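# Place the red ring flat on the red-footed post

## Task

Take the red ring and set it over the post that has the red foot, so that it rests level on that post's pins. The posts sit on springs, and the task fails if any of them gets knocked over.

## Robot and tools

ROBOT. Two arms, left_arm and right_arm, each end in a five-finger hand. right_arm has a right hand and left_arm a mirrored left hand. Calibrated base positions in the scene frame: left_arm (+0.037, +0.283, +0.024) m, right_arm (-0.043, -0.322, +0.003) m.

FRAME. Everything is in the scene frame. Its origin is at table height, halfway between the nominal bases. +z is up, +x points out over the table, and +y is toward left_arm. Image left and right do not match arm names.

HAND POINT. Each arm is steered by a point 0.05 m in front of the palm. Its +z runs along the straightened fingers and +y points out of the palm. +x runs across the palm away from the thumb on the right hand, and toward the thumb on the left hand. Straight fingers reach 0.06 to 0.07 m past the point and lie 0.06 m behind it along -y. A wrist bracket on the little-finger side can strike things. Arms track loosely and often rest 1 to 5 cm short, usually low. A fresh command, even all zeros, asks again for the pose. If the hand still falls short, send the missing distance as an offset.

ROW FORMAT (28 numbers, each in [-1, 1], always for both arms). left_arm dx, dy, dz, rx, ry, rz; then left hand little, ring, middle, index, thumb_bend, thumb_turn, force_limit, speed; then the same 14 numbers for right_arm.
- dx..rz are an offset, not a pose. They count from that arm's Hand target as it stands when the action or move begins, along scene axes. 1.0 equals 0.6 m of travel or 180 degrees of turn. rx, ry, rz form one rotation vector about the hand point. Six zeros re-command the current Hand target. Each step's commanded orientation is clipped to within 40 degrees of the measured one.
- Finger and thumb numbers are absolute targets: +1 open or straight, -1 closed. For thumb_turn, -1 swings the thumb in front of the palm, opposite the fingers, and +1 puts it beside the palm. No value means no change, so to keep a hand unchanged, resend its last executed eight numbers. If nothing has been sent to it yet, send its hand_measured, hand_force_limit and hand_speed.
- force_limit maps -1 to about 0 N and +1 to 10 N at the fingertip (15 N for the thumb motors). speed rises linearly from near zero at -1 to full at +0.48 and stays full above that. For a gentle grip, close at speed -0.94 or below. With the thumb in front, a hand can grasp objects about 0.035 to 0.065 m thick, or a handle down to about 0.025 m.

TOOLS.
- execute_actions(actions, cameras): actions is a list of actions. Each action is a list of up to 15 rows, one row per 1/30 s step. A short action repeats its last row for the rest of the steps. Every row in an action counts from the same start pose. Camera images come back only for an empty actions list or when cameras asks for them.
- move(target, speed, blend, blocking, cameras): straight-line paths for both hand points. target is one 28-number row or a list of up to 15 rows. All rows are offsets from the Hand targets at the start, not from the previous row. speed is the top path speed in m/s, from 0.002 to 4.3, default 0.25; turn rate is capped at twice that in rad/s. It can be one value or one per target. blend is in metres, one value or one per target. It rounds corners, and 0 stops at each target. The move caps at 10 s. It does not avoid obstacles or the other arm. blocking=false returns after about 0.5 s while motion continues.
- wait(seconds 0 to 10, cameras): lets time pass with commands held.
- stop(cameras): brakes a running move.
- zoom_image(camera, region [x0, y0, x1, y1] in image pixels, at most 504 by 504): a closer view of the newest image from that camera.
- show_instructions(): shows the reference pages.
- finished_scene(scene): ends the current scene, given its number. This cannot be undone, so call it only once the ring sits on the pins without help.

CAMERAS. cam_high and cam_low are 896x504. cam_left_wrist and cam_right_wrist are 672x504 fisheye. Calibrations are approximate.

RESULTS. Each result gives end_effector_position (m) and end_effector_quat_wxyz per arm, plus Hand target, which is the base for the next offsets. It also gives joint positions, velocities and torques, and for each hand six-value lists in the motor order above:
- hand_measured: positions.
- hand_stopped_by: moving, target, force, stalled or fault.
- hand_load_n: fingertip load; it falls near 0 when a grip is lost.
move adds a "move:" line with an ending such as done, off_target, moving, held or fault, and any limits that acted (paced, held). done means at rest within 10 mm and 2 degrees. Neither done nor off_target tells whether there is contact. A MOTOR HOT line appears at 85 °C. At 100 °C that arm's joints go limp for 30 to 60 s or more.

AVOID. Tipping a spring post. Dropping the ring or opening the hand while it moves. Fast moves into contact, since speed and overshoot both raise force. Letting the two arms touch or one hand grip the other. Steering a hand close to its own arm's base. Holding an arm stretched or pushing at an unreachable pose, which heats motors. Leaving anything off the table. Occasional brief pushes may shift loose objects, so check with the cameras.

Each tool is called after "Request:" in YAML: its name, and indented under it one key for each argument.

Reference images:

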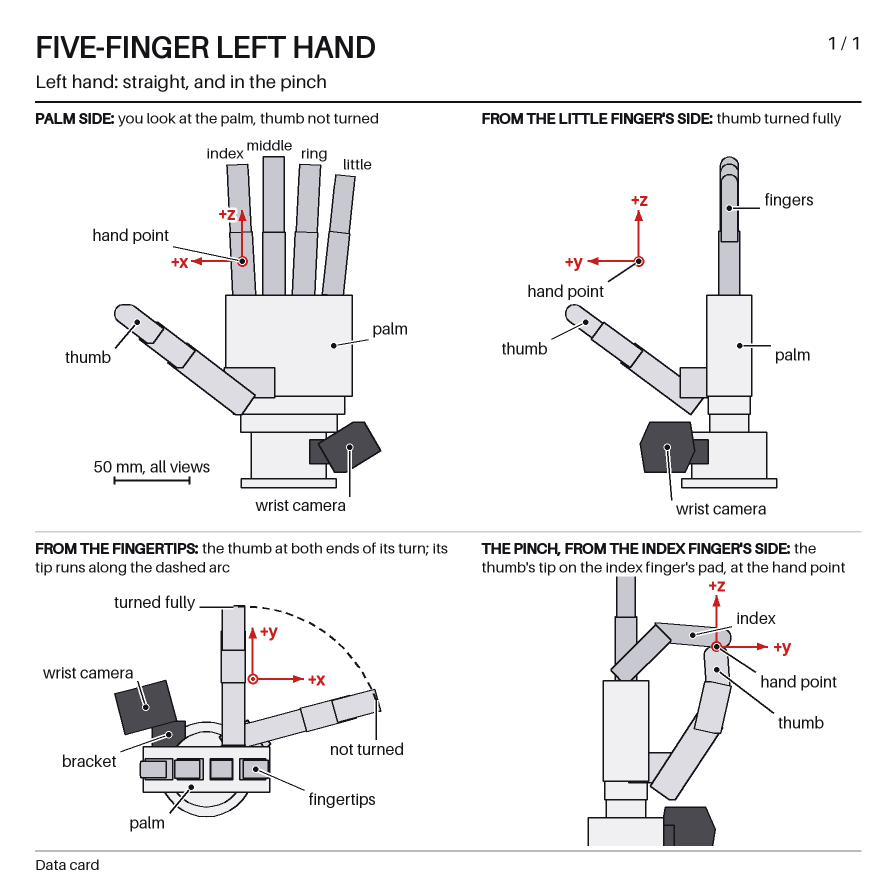

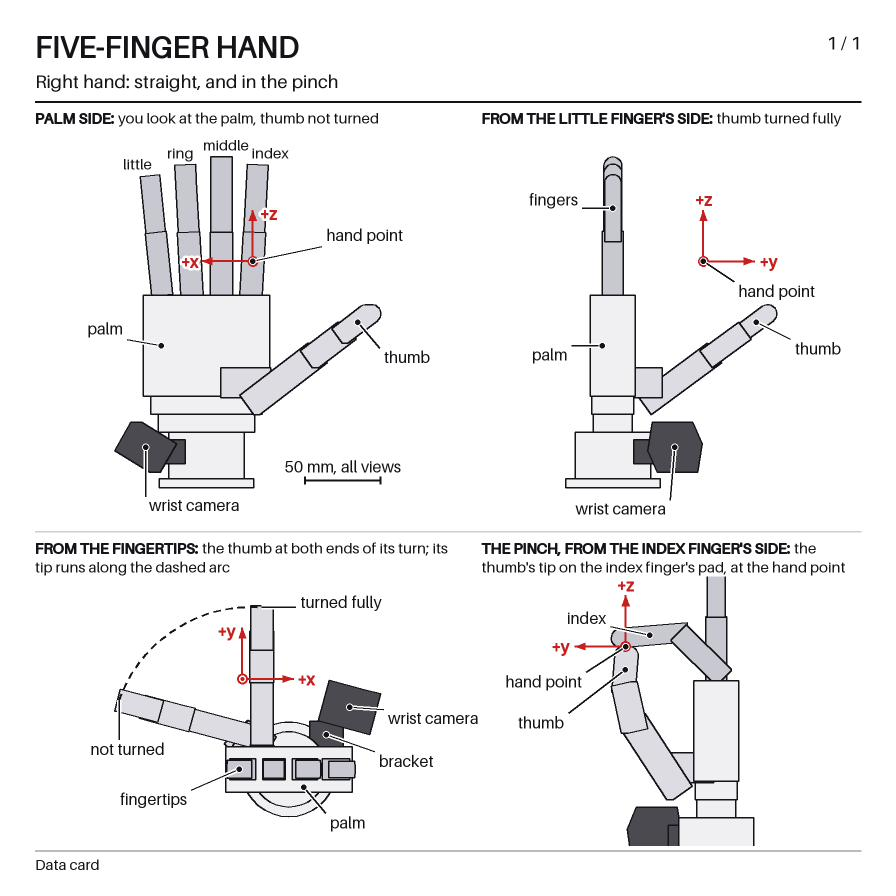

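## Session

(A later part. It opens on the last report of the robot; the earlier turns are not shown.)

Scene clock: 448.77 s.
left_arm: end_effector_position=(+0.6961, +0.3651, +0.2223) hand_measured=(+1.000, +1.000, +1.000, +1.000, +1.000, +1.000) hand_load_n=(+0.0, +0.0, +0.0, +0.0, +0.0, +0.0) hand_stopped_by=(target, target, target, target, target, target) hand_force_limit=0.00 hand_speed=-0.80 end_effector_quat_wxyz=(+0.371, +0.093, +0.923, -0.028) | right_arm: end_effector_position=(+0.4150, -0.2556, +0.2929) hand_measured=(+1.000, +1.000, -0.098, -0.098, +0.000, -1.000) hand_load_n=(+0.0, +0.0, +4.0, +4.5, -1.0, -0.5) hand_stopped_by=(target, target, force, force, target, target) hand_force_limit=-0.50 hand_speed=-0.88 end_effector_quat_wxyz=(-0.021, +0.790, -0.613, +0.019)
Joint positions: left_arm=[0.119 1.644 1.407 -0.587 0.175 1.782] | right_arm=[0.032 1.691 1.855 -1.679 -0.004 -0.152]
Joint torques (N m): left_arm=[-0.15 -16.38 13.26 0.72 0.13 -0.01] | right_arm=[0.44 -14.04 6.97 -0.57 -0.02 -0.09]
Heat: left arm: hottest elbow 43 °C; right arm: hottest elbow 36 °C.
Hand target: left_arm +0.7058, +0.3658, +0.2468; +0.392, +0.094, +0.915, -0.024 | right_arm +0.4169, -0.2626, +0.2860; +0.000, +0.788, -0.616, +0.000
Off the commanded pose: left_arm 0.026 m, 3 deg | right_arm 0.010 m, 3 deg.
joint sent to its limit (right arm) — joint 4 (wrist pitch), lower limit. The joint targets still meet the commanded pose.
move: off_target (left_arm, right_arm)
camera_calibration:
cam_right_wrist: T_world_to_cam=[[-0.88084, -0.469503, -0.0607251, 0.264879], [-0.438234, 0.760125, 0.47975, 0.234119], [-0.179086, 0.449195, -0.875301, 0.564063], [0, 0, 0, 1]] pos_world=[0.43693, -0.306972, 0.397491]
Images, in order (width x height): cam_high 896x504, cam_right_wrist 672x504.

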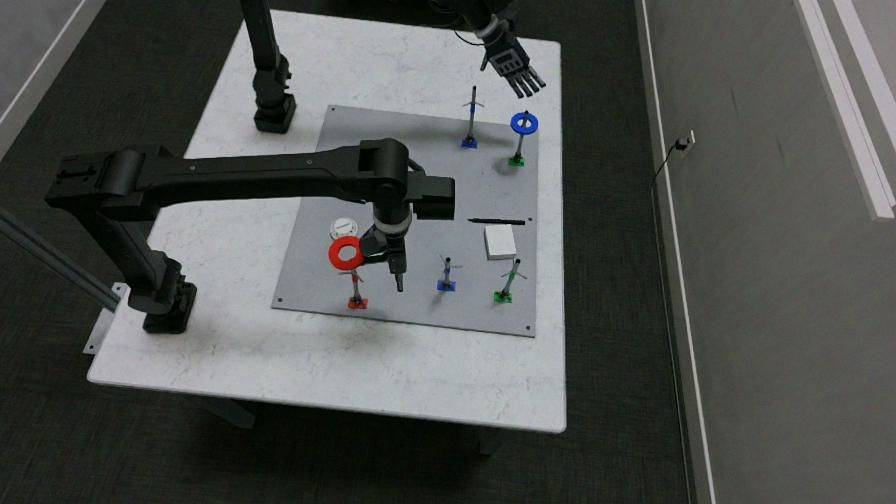

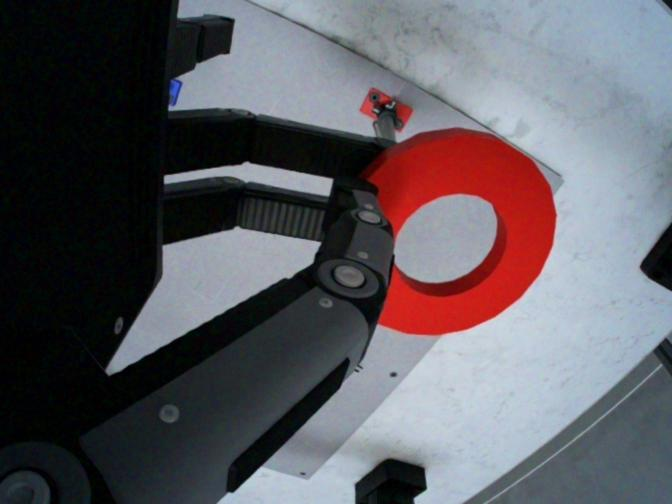

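Request:
move:
  target: [0,0,0,0,0,0,1,1,1,1,1,1,0,-0.8, 0.022,0.03,0,0,0,0,1,1,-0.15,-0.15,0.0,-1,-0.5,-0.88]
  speed: 0.06
  cameras: ["cam_high","cam_right_wrist"]

Request:
zoom_image:
  camera: "cam_high"
  region: [310, 210, 430, 310]

Scene clock: 458.20 s.
left_arm: end_effector_position=(+0.6961, +0.3651, +0.2223) hand_measured=(+1.000, +1.000, +1.000, +1.000, +1.000, +1.000) hand_load_n=(+0.0, +0.0, +0.0, +0.0, +0.0, +0.0) hand_stopped_by=(target, target, target, target, target, target) hand_force_limit=0.00 hand_speed=-0.80 end_effector_quat_wxyz=(+0.371, +0.093, +0.923, -0.028) | right_arm: end_effector_position=(+0.4202, -0.2528, +0.2777) hand_measured=(+1.000, +1.000, -0.098, -0.098, +0.000, -1.000) hand_load_n=(+0.0, +0.0, +3.5, +4.5, -1.0, -0.5) hand_stopped_by=(target, target, force, force, target, target) hand_force_limit=-0.50 hand_speed=-0.88 end_effector_quat_wxyz=(-0.009, +0.787, -0.616, +0.007)
Joint positions: left_arm=[0.119 1.644 1.407 -0.587 0.175 1.782] | right_arm=[0.035 1.725 1.855 -1.679 -0.004 -0.141]
Joint torques (N m): left_arm=[-0.21 -16.38 13.31 0.66 0.12 -0.03] | right_arm=[2.26 -14.56 10.13 -0.29 -0.05 0.06]
Heat: left arm: hottest elbow 43 °C; right arm: hottest elbow 36 °C.
Hand target: left_arm +0.7058, +0.3658, +0.2468; +0.392, +0.094, +0.915, -0.024 | right_arm +0.4300, -0.2446, +0.2861; +0.000, +0.788, -0.616, +0.000
Off the commanded pose: left_arm 0.026 m, 3 deg | right_arm 0.015 m, 1 deg.
joint sent to its limit (right arm) — joint 4 (wrist pitch), lower limit. The joint targets still meet the commanded pose.
move: off_target (left_arm, right_arm)
camera_calibration:
cam_right_wrist: T_world_to_cam=[[-0.886095, -0.462602, -0.0288822, 0.264855], [-0.415505, 0.765179, 0.491789, 0.22997], [-0.205403, 0.447773, -0.870235, 0.559691], [0, 0, 0, 1]] pos_world=[0.445202, -0.304059, 0.381616]
Images, in order (width x height): cam_high 896x504, cam_right_wrist 672x504.

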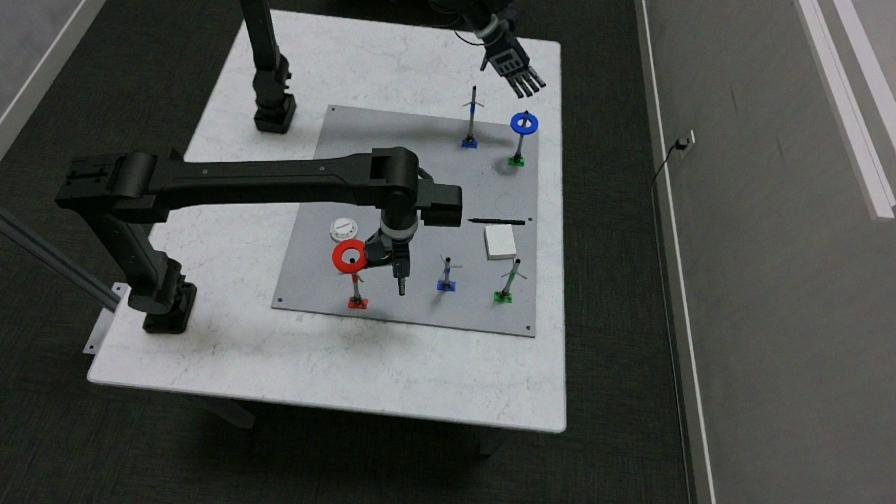

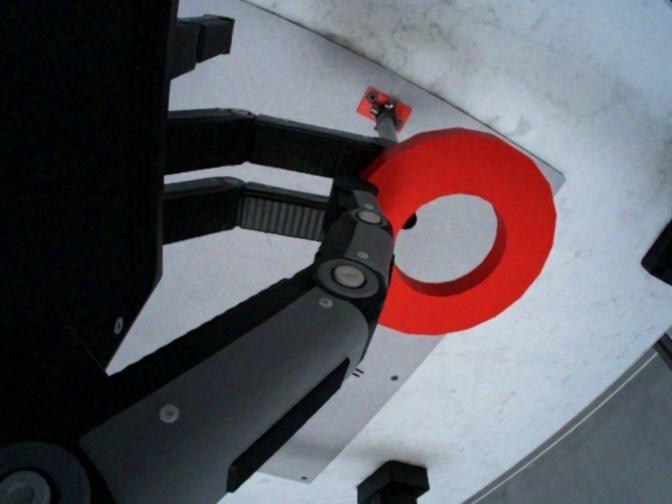

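Scaled by 4.200 from the camera's 896x504 image, which has a finer 1280x720 frame.

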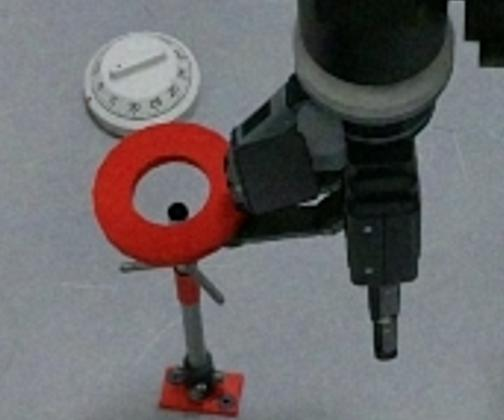

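Request:
move:
  target: [0,0,0,0,0,0,1,1,1,1,1,1,0,-0.8, 0.003,0.013,-0.025,0,0,0,1,1,-0.15,-0.15,0.0,-1,-0.5,-0.88]
  speed: 0.06
  cameras: ["cam_high","cam_right_wrist","cam_low"]

Request:
zoom_image:
  camera: "cam_high"
  region: [310, 210, 430, 310]

Request:
zoom_image:
  camera: "cam_low"
  region: [180, 20, 300, 260]

Scene clock: 473.23 s.
left_arm: end_effector_position=(+0.6961, +0.3651, +0.2223) hand_measured=(+1.000, +1.000, +1.000, +1.000, +1.000, +1.000) hand_load_n=(+0.0, +0.0, +0.0, +0.0, +0.0, +0.0) hand_stopped_by=(target, target, target, target, target, target) hand_force_limit=0.00 hand_speed=-0.80 end_effector_quat_wxyz=(+0.371, +0.093, +0.923, -0.028) | right_arm: end_effector_position=(+0.4230, -0.2442, +0.2652) hand_measured=(+1.000, +1.000, -0.098, -0.098, +0.000, -1.000) hand_load_n=(+0.0, +0.0, +3.5, +4.5, -1.0, -0.5) hand_stopped_by=(target, target, force, force, target, target) hand_force_limit=-0.50 hand_speed=-0.88 end_effector_quat_wxyz=(+0.001, +0.788, -0.616, -0.003)
Joint positions: left_arm=[0.119 1.644 1.407 -0.587 0.175 1.782] | right_arm=[0.051 1.753 1.855 -1.679 -0.003 -0.127]
Joint torques (N m): left_arm=[-0.21 -16.44 13.3 0.66 0.14 -0.02] | right_arm=[1.9 -14.86 9.89 -0.47 -0.09 0.02]
Heat: left arm: hottest elbow 43 °C; right arm: hottest elbow 38 °C.
Hand target: left_arm +0.7058, +0.3658, +0.2468; +0.392, +0.094, +0.915, -0.024 | right_arm +0.4319, -0.2367, +0.2710; +0.000, +0.788, -0.616, +0.000
Off the commanded pose: left_arm 0.026 m, 3 deg | right_arm 0.013 m, 0 deg.
joint sent to its limit (right arm) — joint 4 (wrist pitch), lower limit. The joint targets still meet the commanded pose.
move: off_target (left_arm, right_arm)
camera_calibration:
cam_right_wrist: T_world_to_cam=[[-0.885479, -0.464672, -0.00278851, 0.263337], [-0.403572, 0.766044, 0.500306, 0.223632], [-0.230342, 0.444135, -0.865844, 0.554123], [0, 0, 0, 1]] pos_world=[0.451068, -0.295052, 0.368634]
Images, in order (width x height): cam_high 896x504, cam_low 896x504, cam_right_wrist 672x504.

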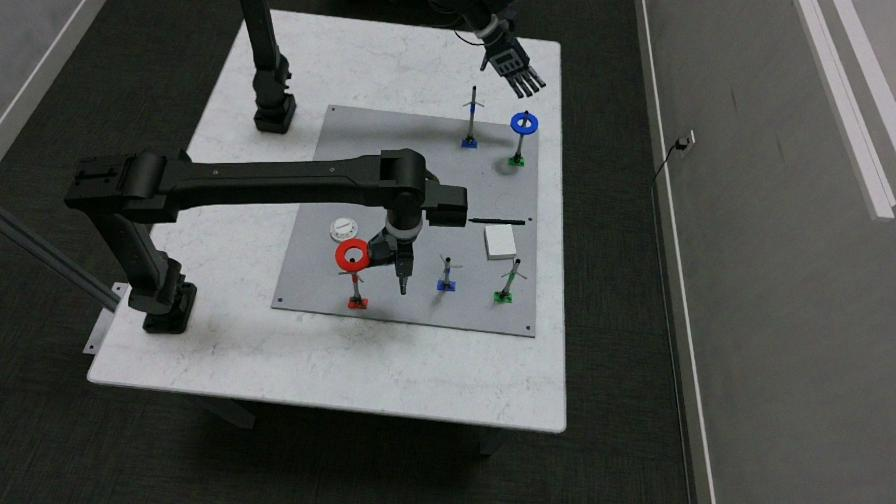

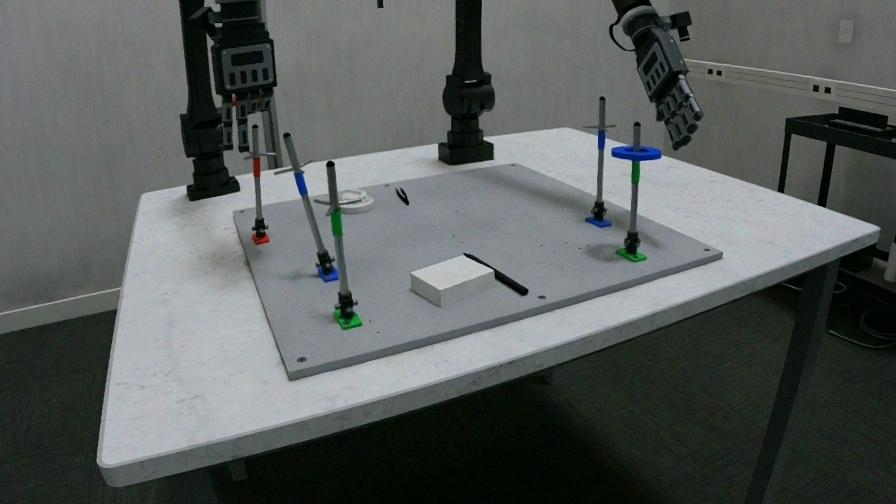

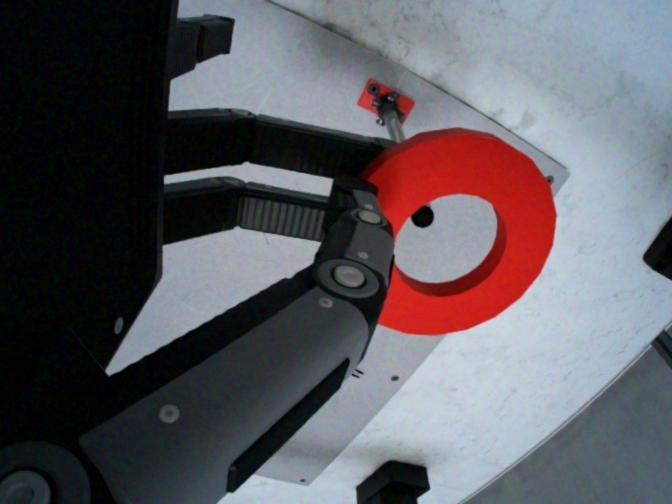

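Scaled by 4.200 from the camera's 896x504 image, which has a finer 1280x720 frame.

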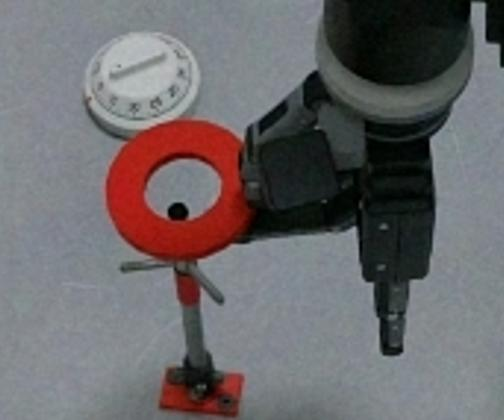

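Scaled by 2.100 from the camera's 896x504 image, which has a finer 1280x720 frame.

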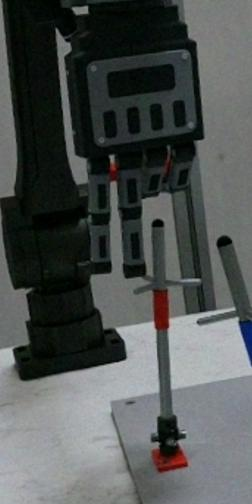

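Request:
move:
  target: [0,0,0,0,0,0,1,1,1,1,1,1,0,-0.8, -0.005,-0.003,-0.05,0,0,0,1,1,-0.15,-0.15,0.0,-1,-0.5,-0.88]
  speed: 0.05
  cameras: ["cam_high","cam_right_wrist"]

Request:
zoom_image:
  camera: "cam_high"
  region: [310, 210, 430, 310]

Scene clock: 485.87 s.
left_arm: end_effector_position=(+0.6961, +0.3651, +0.2223) hand_measured=(+1.000, +1.000, +1.000, +1.000, +1.000, +1.000) hand_load_n=(+0.0, +0.0, +0.0, +0.0, +0.0, +0.0) hand_stopped_by=(target, target, target, target, target, target) hand_force_limit=0.00 hand_speed=-0.80 end_effector_quat_wxyz=(+0.371, +0.093, +0.923, -0.028) | right_arm: end_effector_position=(+0.4263, -0.2439, +0.2455) hand_measured=(+1.000, +1.000, -0.098, -0.098, +0.000, -1.000) hand_load_n=(+0.0, +0.0, +3.5, +4.5, -1.0, -0.5) hand_stopped_by=(target, target, force, force, target, target) hand_force_limit=-0.50 hand_speed=-0.88 end_effector_quat_wxyz=(-0.001, +0.788, -0.616, -0.001)
Joint positions: left_arm=[0.119 1.644 1.407 -0.587 0.175 1.782] | right_arm=[0.051 1.753 1.805 -1.622 -0.002 -0.126]
Joint torques (N m): left_arm=[-0.26 -16.38 13.27 0.64 0.14 -0.03] | right_arm=[2.67 -15.68 6.87 0.34 -0.02 0.02]
Heat: left arm: hottest elbow 44 °C; right arm: hottest elbow 39 °C.
Hand target: left_arm +0.7058, +0.3658, +0.2468; +0.392, +0.094, +0.915, -0.024 | right_arm +0.4288, -0.2386, +0.2410; +0.000, +0.788, -0.616, +0.000
Off the commanded pose: left_arm 0.026 m, 3 deg | right_arm 0.007 m, 0 deg.
move: off_target (left_arm)
camera_calibration:
cam_right_wrist: T_world_to_cam=[[-0.885811, -0.463962, -0.00882437, 0.268177], [-0.406361, 0.766374, 0.497535, 0.236532], [-0.224075, 0.444308, -0.867399, 0.535448], [0, 0, 0, 1]] pos_world=[0.453652, -0.294752, 0.349131]
Images, in order (width x height): cam_high 896x504, cam_right_wrist 672x504.

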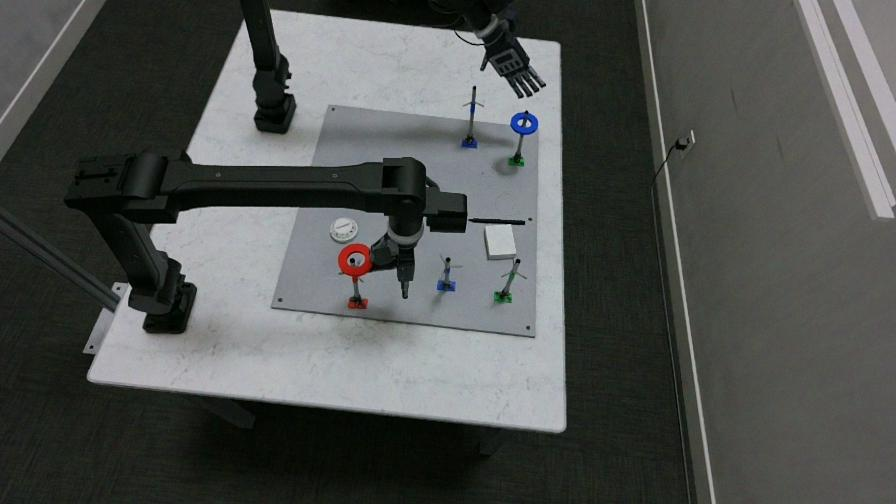

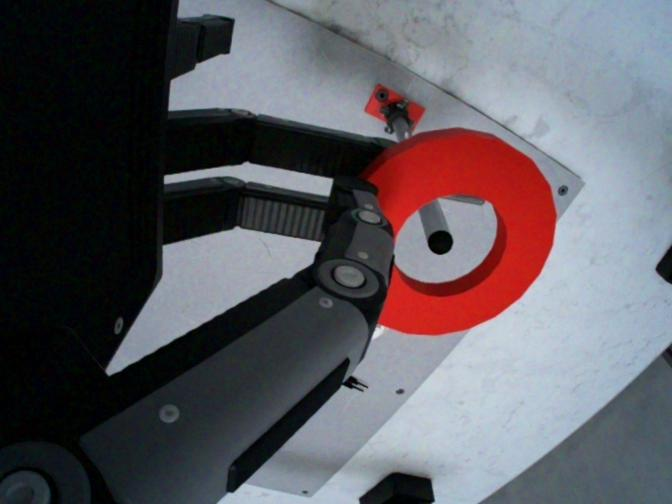

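Scaled by 4.200 from the camera's 896x504 image, which has a finer 1280x720 frame.

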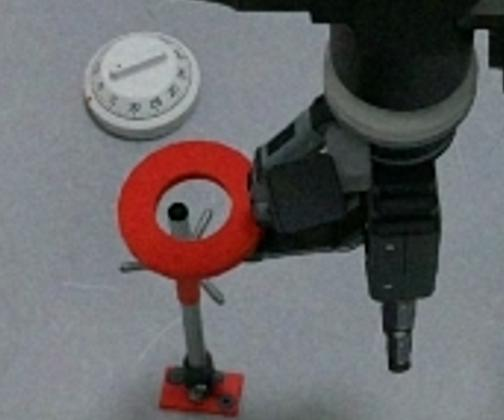

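Request:
move:
  target: [0,0,0,0,0,0,1,1,1,1,1,1,0,-0.8, -0.026,0.016,0.005,0,0,0,1,1,-0.15,-0.15,0.0,-1,-0.5,-0.88]
  speed: 0.05
  cameras: ["cam_high","cam_right_wrist"]

Request:
zoom_image:
  camera: "cam_high"
  region: [310, 210, 430, 310]

Scene clock: 509.23 s.
left_arm: end_effector_position=(+0.6961, +0.3651, +0.2223) hand_measured=(+1.000, +1.000, +1.000, +1.000, +1.000, +1.000) hand_load_n=(-0.5, +0.0, +0.0, +0.0, +0.0, +0.0) hand_stopped_by=(target, target, target, target, target, target) hand_force_limit=0.00 hand_speed=-0.80 end_effector_quat_wxyz=(+0.371, +0.093, +0.923, -0.028) | right_arm: end_effector_position=(+0.4146, -0.2349, +0.2337) hand_measured=(+1.000, +1.000, -0.098, -0.098, +0.000, -1.000) hand_load_n=(+0.0, +0.0, +3.5, +4.5, -1.0, -0.5) hand_stopped_by=(target, target, force, force, target, target) hand_force_limit=-0.50 hand_speed=-0.88 end_effector_quat_wxyz=(+0.011, +0.788, -0.615, -0.012)
Joint positions: left_arm=[0.119 1.644 1.407 -0.587 0.175 1.782] | right_arm=[0.071 1.747 1.76 -1.616 -0.002 -0.108]
Joint torques (N m): left_arm=[-0.09 -16.5 13.22 0.68 0.13 -0.02] | right_arm=[2.37 -18.26 6.79 0.23 -0.09 0.06]
Motor temperatures (°C): left_arm=[25 29 44 27 23 24] | right_arm=[28 32 37 26 27 26]
Heat: left arm: hottest elbow 44 °C; right arm: hottest elbow 37 °C.
Hand target: left_arm +0.7058, +0.3658, +0.2468; +0.392, +0.094, +0.915, -0.024 | right_arm +0.4133, -0.2290, +0.2442; +0.000, +0.788, -0.616, +0.000
Off the commanded pose: left_arm 0.026 m, 3 deg | right_arm 0.012 m, 2 deg.
move: off_target (left_arm, right_arm)
camera_calibration:
cam_right_wrist: T_world_to_cam=[[-0.885244, -0.464621, 0.0216898, 0.254257], [-0.39082, 0.768296, 0.506932, 0.222572], [-0.252195, 0.440282, -0.861713, 0.528012], [0, 0, 0, 1]] pos_world=[0.445228, -0.285342, 0.336651]
Images, in order (width x height): cam_high 896x504, cam_right_wrist 672x504.

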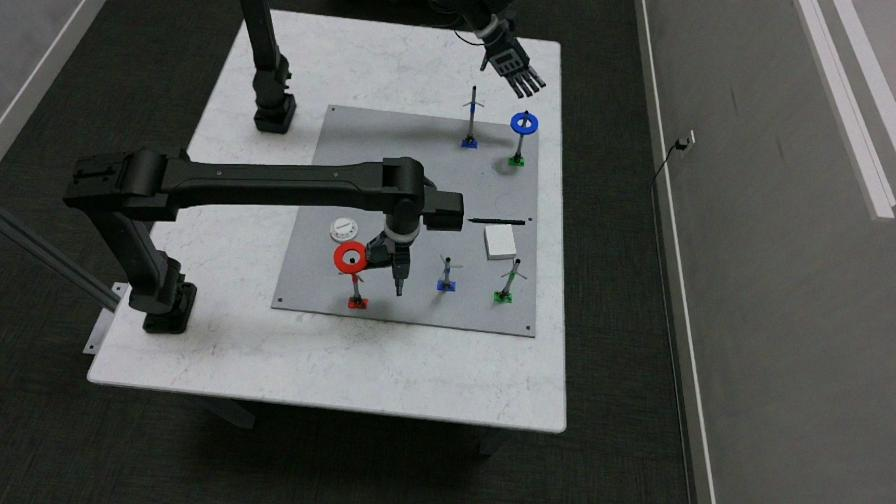

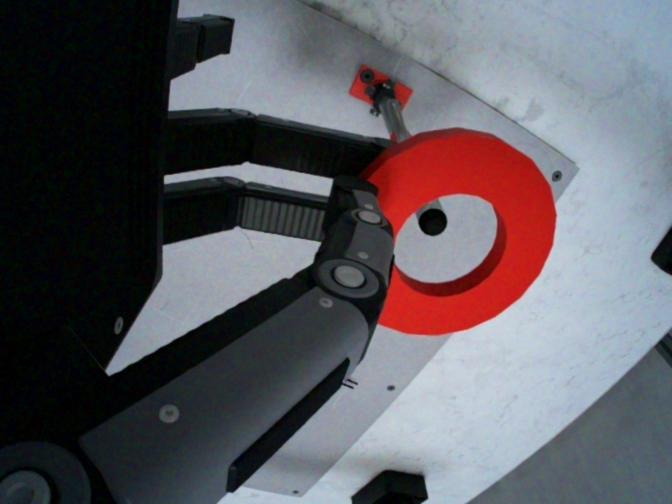

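Scaled by 4.200 from the camera's 896x504 image, which has a finer 1280x720 frame.

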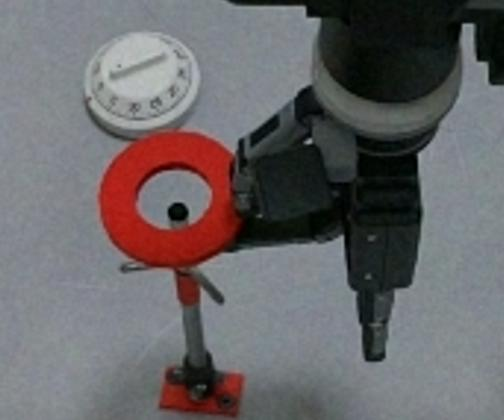

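Request:
move:
  target: [0,0,0,0,0,0,1,1,1,1,1,1,0,-0.8, 0,0,-0.06,0,0,0,1,1,-0.15,-0.15,0.0,-1,-0.5,-0.88]
  speed: 0.05
  cameras: ["cam_high","cam_right_wrist","cam_low"]

Request:
zoom_image:
  camera: "cam_high"
  region: [310, 210, 430, 310]

Request:
zoom_image:
  camera: "cam_right_wrist"
  region: [340, 40, 600, 360]

Scene clock: 521.83 s.
left_arm: end_effector_position=(+0.6961, +0.3651, +0.2223) hand_measured=(+1.000, +1.000, +1.000, +1.000, +1.000, +1.000) hand_load_n=(+0.0, +0.0, +0.0, +0.0, +0.0, +0.0) hand_stopped_by=(target, target, target, target, target, target) hand_force_limit=0.00 hand_speed=-0.80 end_effector_quat_wxyz=(+0.371, +0.093, +0.923, -0.028) | right_arm: end_effector_position=(+0.4136, -0.2351, +0.1993) hand_measured=(+1.000, +1.000, -0.098, -0.098, +0.000, -1.000) hand_load_n=(+0.0, +0.0, +3.5, +4.5, -0.5, -0.5) hand_stopped_by=(target, target, force, force, target, target) hand_force_limit=-0.50 hand_speed=-0.88 end_effector_quat_wxyz=(+0.010, +0.788, -0.616, -0.011)
Joint positions: left_arm=[0.119 1.644 1.407 -0.587 0.175 1.782] | right_arm=[0.071 1.745 1.667 -1.522 -0.002 -0.108]
Joint torques (N m): left_arm=[-0.38 -16.56 13.29 0.66 0.13 -0.01] | right_arm=[2.43 -18.02 6.82 0.32 -0.08 0.1]
Heat: left arm: hottest elbow 44 °C; right arm: hottest elbow 36 °C.
Hand target: left_arm +0.7058, +0.3658, +0.2468; +0.392, +0.094, +0.915, -0.024 | right_arm +0.4132, -0.2290, +0.2081; +0.000, +0.788, -0.616, +0.000
Off the commanded pose: left_arm 0.026 m, 3 deg | right_arm 0.011 m, 2 deg.
move: off_target (left_arm, right_arm)
camera_calibration:
cam_right_wrist: T_world_to_cam=[[-0.885313, -0.464616, 0.01878, 0.254664], [-0.392344, 0.768057, 0.506118, 0.240509], [-0.249575, 0.440705, -0.86226, 0.497249], [0, 0, 0, 1]] pos_world=[0.44392, -0.285543, 0.302249]
Images, in order (width x height): cam_high 896x504, cam_low 896x504, cam_right_wrist 672x504.

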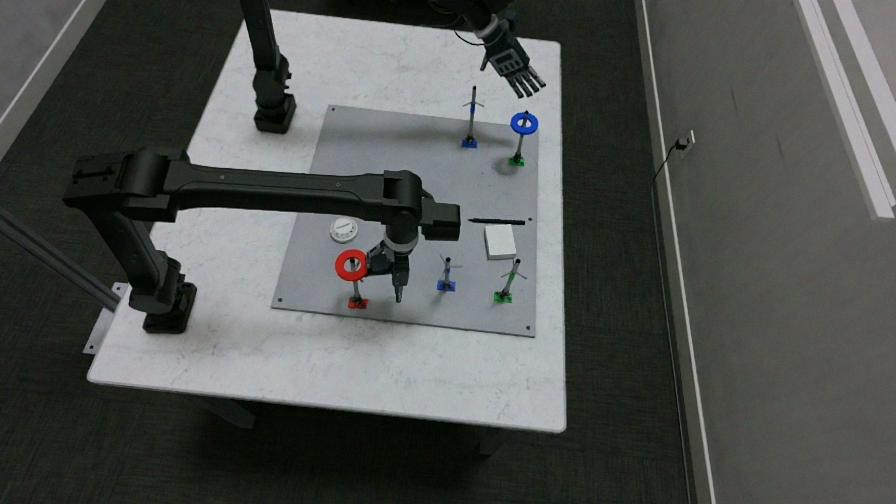

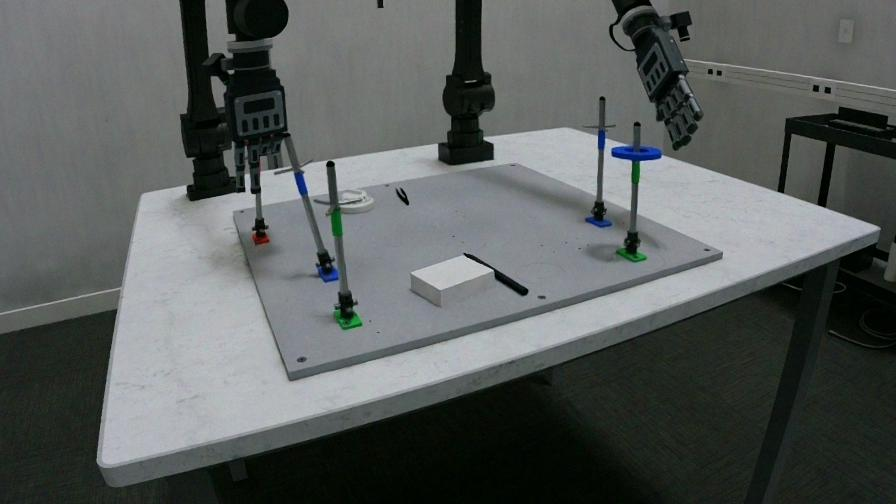

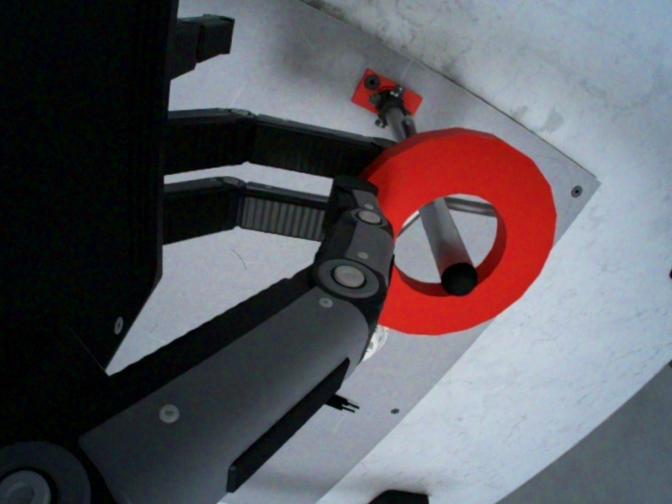

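Scaled by 4.200 from the camera's 896x504 image, which has a finer 1280x720 frame.

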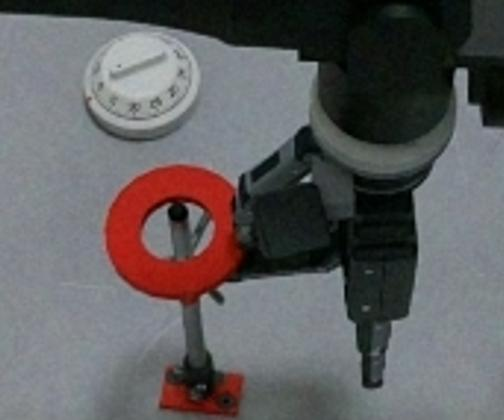

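Scaled by 1.575 from the camera's 672x504 image, which has a finer 960x720 frame.

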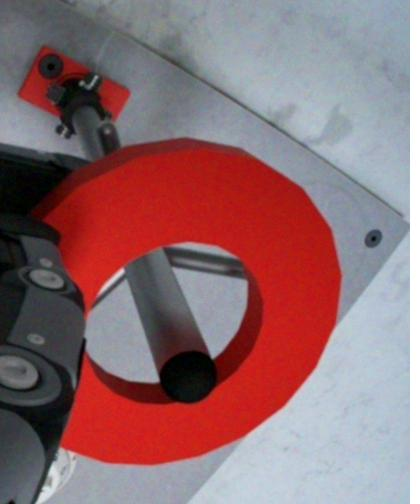

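Request:
move:
  target: [0,0,0,0,0,0,1,1,1,1,1,1,0,-0.8, 0,0,-0.037,0,0,0,1,1,-0.15,-0.15,0.0,-1,-0.5,-0.88]
  speed: 0.05
  cameras: ["cam_high","cam_right_wrist","cam_low"]

Request:
zoom_image:
  camera: "cam_high"
  region: [310, 210, 430, 310]

Request:
zoom_image:
  camera: "cam_right_wrist"
  region: [340, 40, 600, 360]

Request:
zoom_image:
  camera: "cam_low"
  region: [180, 60, 340, 260]

Scene clock: 534.17 s.
left_arm: end_effector_position=(+0.6961, +0.3651, +0.2223) hand_measured=(+1.000, +1.000, +1.000, +1.000, +1.000, +1.000) hand_load_n=(+0.0, +0.0, +0.0, +0.0, +0.0, +0.0) hand_stopped_by=(target, target, target, target, target, target) hand_force_limit=0.00 hand_speed=-0.80 end_effector_quat_wxyz=(+0.371, +0.093, +0.923, -0.028) | right_arm: end_effector_position=(+0.4134, -0.2351, +0.1802) hand_measured=(+1.000, +1.000, -0.098, -0.098, +0.000, -1.000) hand_load_n=(+0.0, +0.0, +2.0, +4.0, -1.0, -0.5) hand_stopped_by=(target, target, force, force, target, target) hand_force_limit=-0.50 hand_speed=-0.88 end_effector_quat_wxyz=(+0.007, +0.788, -0.615, -0.008)
Joint positions: left_arm=[0.119 1.644 1.407 -0.587 0.175 1.782] | right_arm=[0.071 1.745 1.618 -1.467 -0.001 -0.108]
Joint torques (N m): left_arm=[-0.21 -16.5 13.27 0.66 0.13 -0.02] | right_arm=[2.14 -18.08 6.57 0.51 -0.05 0.04]
Heat: left arm: hottest elbow 44 °C; right arm: hottest elbow 36 °C.
Hand target: left_arm +0.7058, +0.3658, +0.2468; +0.392, +0.094, +0.915, -0.024 | right_arm +0.4133, -0.2289, +0.1859; +0.000, +0.788, -0.616, +0.000
Off the commanded pose: left_arm 0.026 m, 3 deg | right_arm 0.008 m, 1 deg.
move: off_target (left_arm)
camera_calibration:
cam_right_wrist: T_world_to_cam=[[-0.885223, -0.464987, 0.0129197, 0.255811], [-0.395979, 0.767842, 0.503606, 0.251968], [-0.244091, 0.440688, -0.863837, 0.478844], [0, 0, 0, 1]] pos_world=[0.443105, -0.285543, 0.283446]
Images, in order (width x height): cam_high 896x504, cam_low 896x504, cam_right_wrist 672x504.

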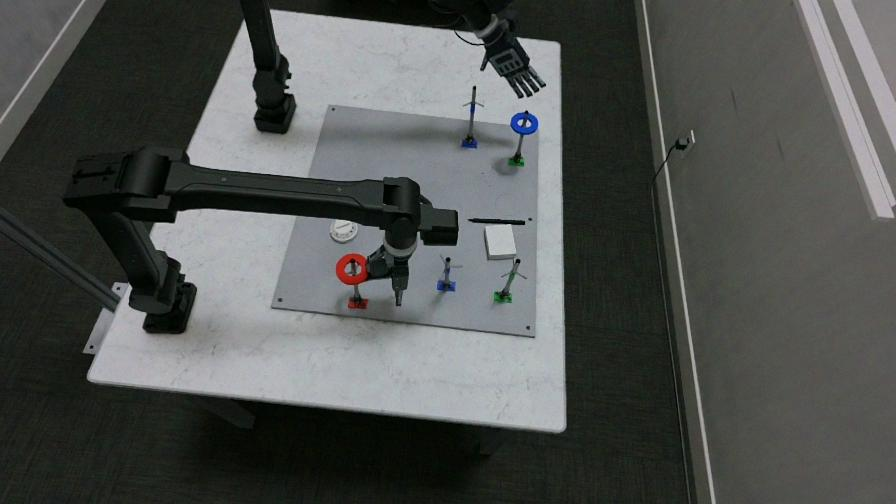

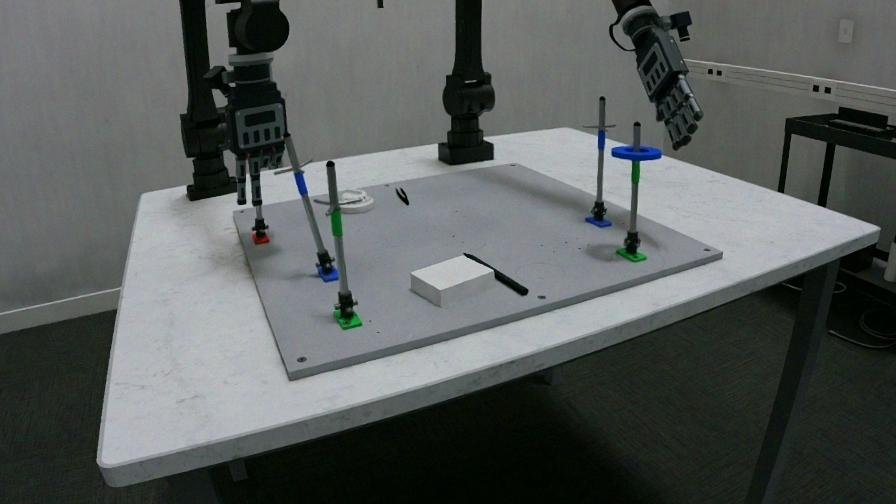

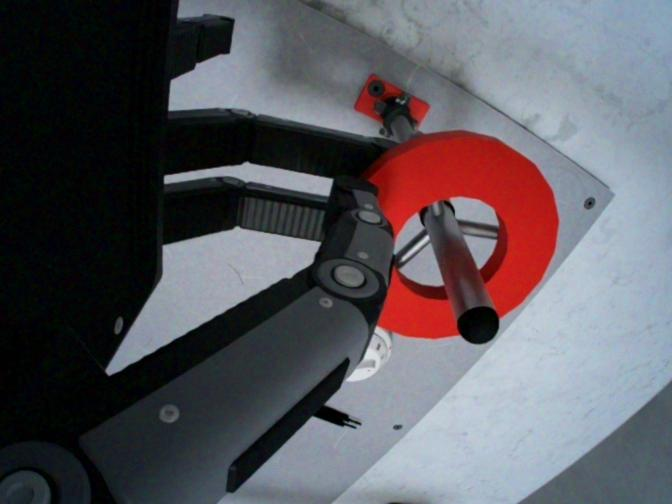

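Scaled by 4.200 from the camera's 896x504 image, which has a finer 1280x720 frame.

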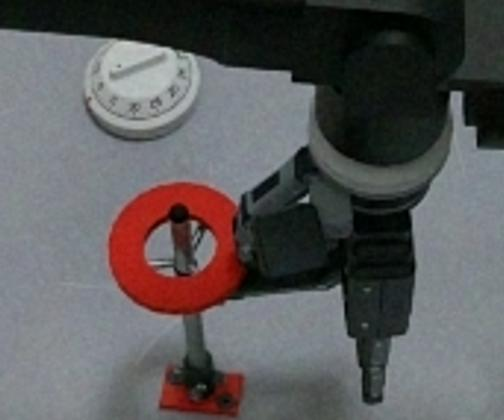

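Scaled by 1.575 from the camera's 672x504 image, which has a finer 960x720 frame.

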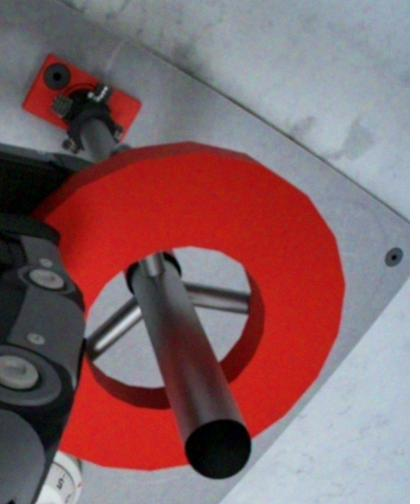

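Scaled by 2.520 from the camera's 896x504 image, which has a finer 1280x720 frame.

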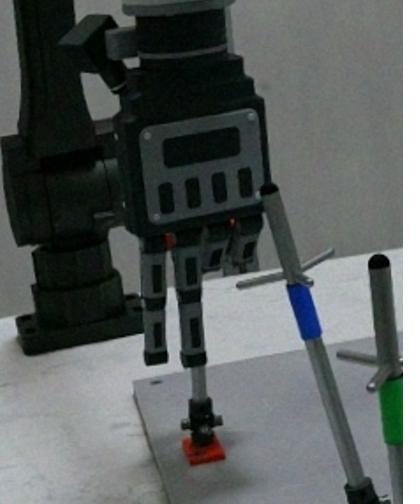

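Request:
move:
  target: [0,0,0,0,0,0,1,1,1,1,1,1,0,-0.8, 0,0,-0.011,-0.008,0.0323,0,1,1,-0.15,-0.15,0.0,-1,-0.5,-0.88]
  speed: 0.04
  cameras: ["cam_high","cam_right_wrist"]

Request:
zoom_image:
  camera: "cam_high"
  region: [310, 210, 430, 310]

Request:
zoom_image:
  camera: "cam_right_wrist"
  region: [340, 40, 600, 360]

Scene clock: 544.23 s.
left_arm: end_effector_position=(+0.6961, +0.3651, +0.2223) hand_measured=(+1.000, +1.000, +1.000, +1.000, +1.000, +1.000) hand_load_n=(+0.0, +0.0, +0.0, +0.0, +0.0, -0.5) hand_stopped_by=(target, target, target, target, target, target) hand_force_limit=0.00 hand_speed=-0.80 end_effector_quat_wxyz=(+0.371, +0.093, +0.923, -0.028) | right_arm: end_effector_position=(+0.4038, -0.2370, +0.1796) hand_measured=(+1.000, +1.000, -0.098, -0.098, +0.000, -1.000) hand_load_n=(+0.0, +0.0, +1.5, +4.5, -1.5, -0.5) hand_stopped_by=(target, target, force, force, target, target) hand_force_limit=-0.50 hand_speed=-0.88 end_effector_quat_wxyz=(+0.039, +0.787, -0.615, -0.033)
Joint positions: left_arm=[0.119 1.644 1.407 -0.587 0.175 1.782] | right_arm=[0.073 1.777 1.645 -1.541 0.007 -0.103]
Joint torques (N m): left_arm=[-0.15 -16.62 13.27 0.7 0.13 -0.02] | right_arm=[1.96 -13.98 9.5 -0.84 -0.01 0.04]
Heat: left arm: hottest elbow 44 °C; right arm: hottest elbow 35 °C.
Hand target: left_arm +0.7058, +0.3658, +0.2468; +0.392, +0.094, +0.915, -0.024 | right_arm +0.4131, -0.2289, +0.1792; +0.041, +0.787, -0.615, -0.032
Off the commanded pose: left_arm 0.026 m, 3 deg | right_arm 0.012 m, 0 deg.
move: off_target (left_arm, right_arm)
camera_calibration:
cam_right_wrist: T_world_to_cam=[[-0.881925, -0.462467, 0.0912809, 0.231707], [-0.354772, 0.778689, 0.517475, 0.233352], [-0.310395, 0.42399, -0.850816, 0.497285], [0, 0, 0, 1]] pos_world=[0.441489, -0.285395, 0.281193]
Images, in order (width x height): cam_high 896x504, cam_right_wrist 672x504.

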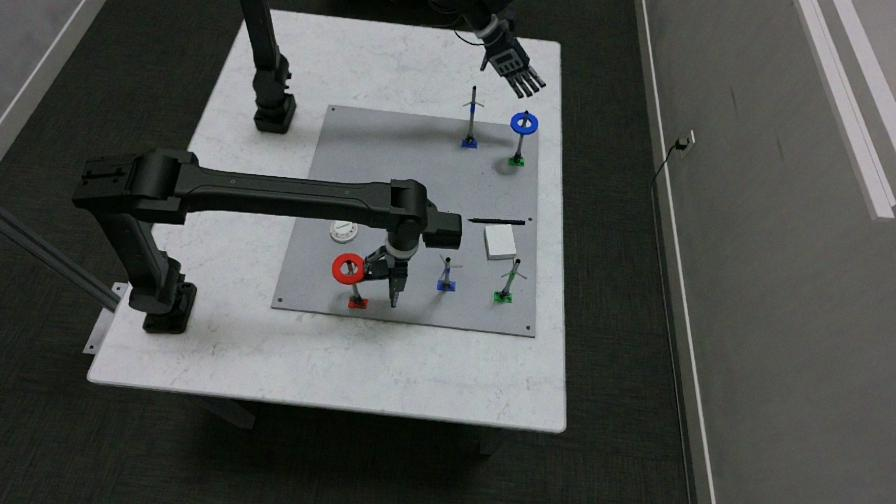

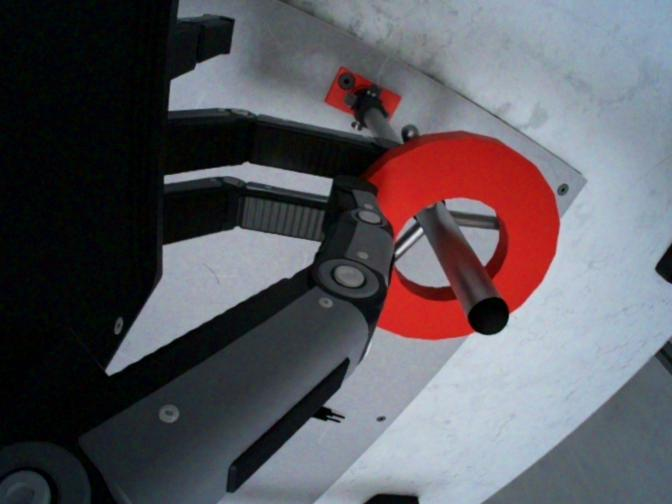

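Scaled by 4.200 from the camera's 896x504 image, which has a finer 1280x720 frame.

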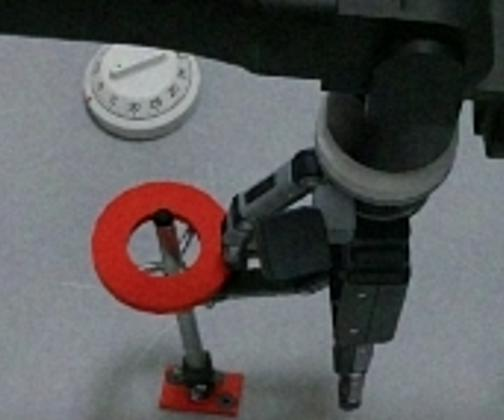

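Scaled by 1.575 from the camera's 672x504 image, which has a finer 960x720 frame.

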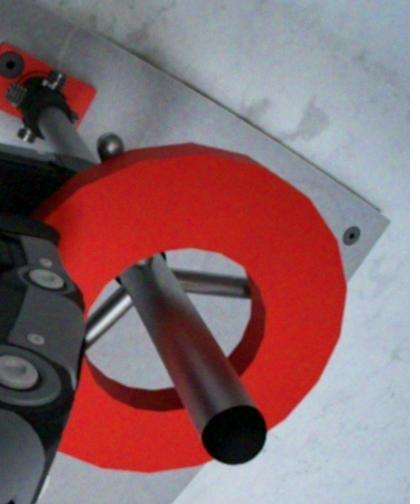

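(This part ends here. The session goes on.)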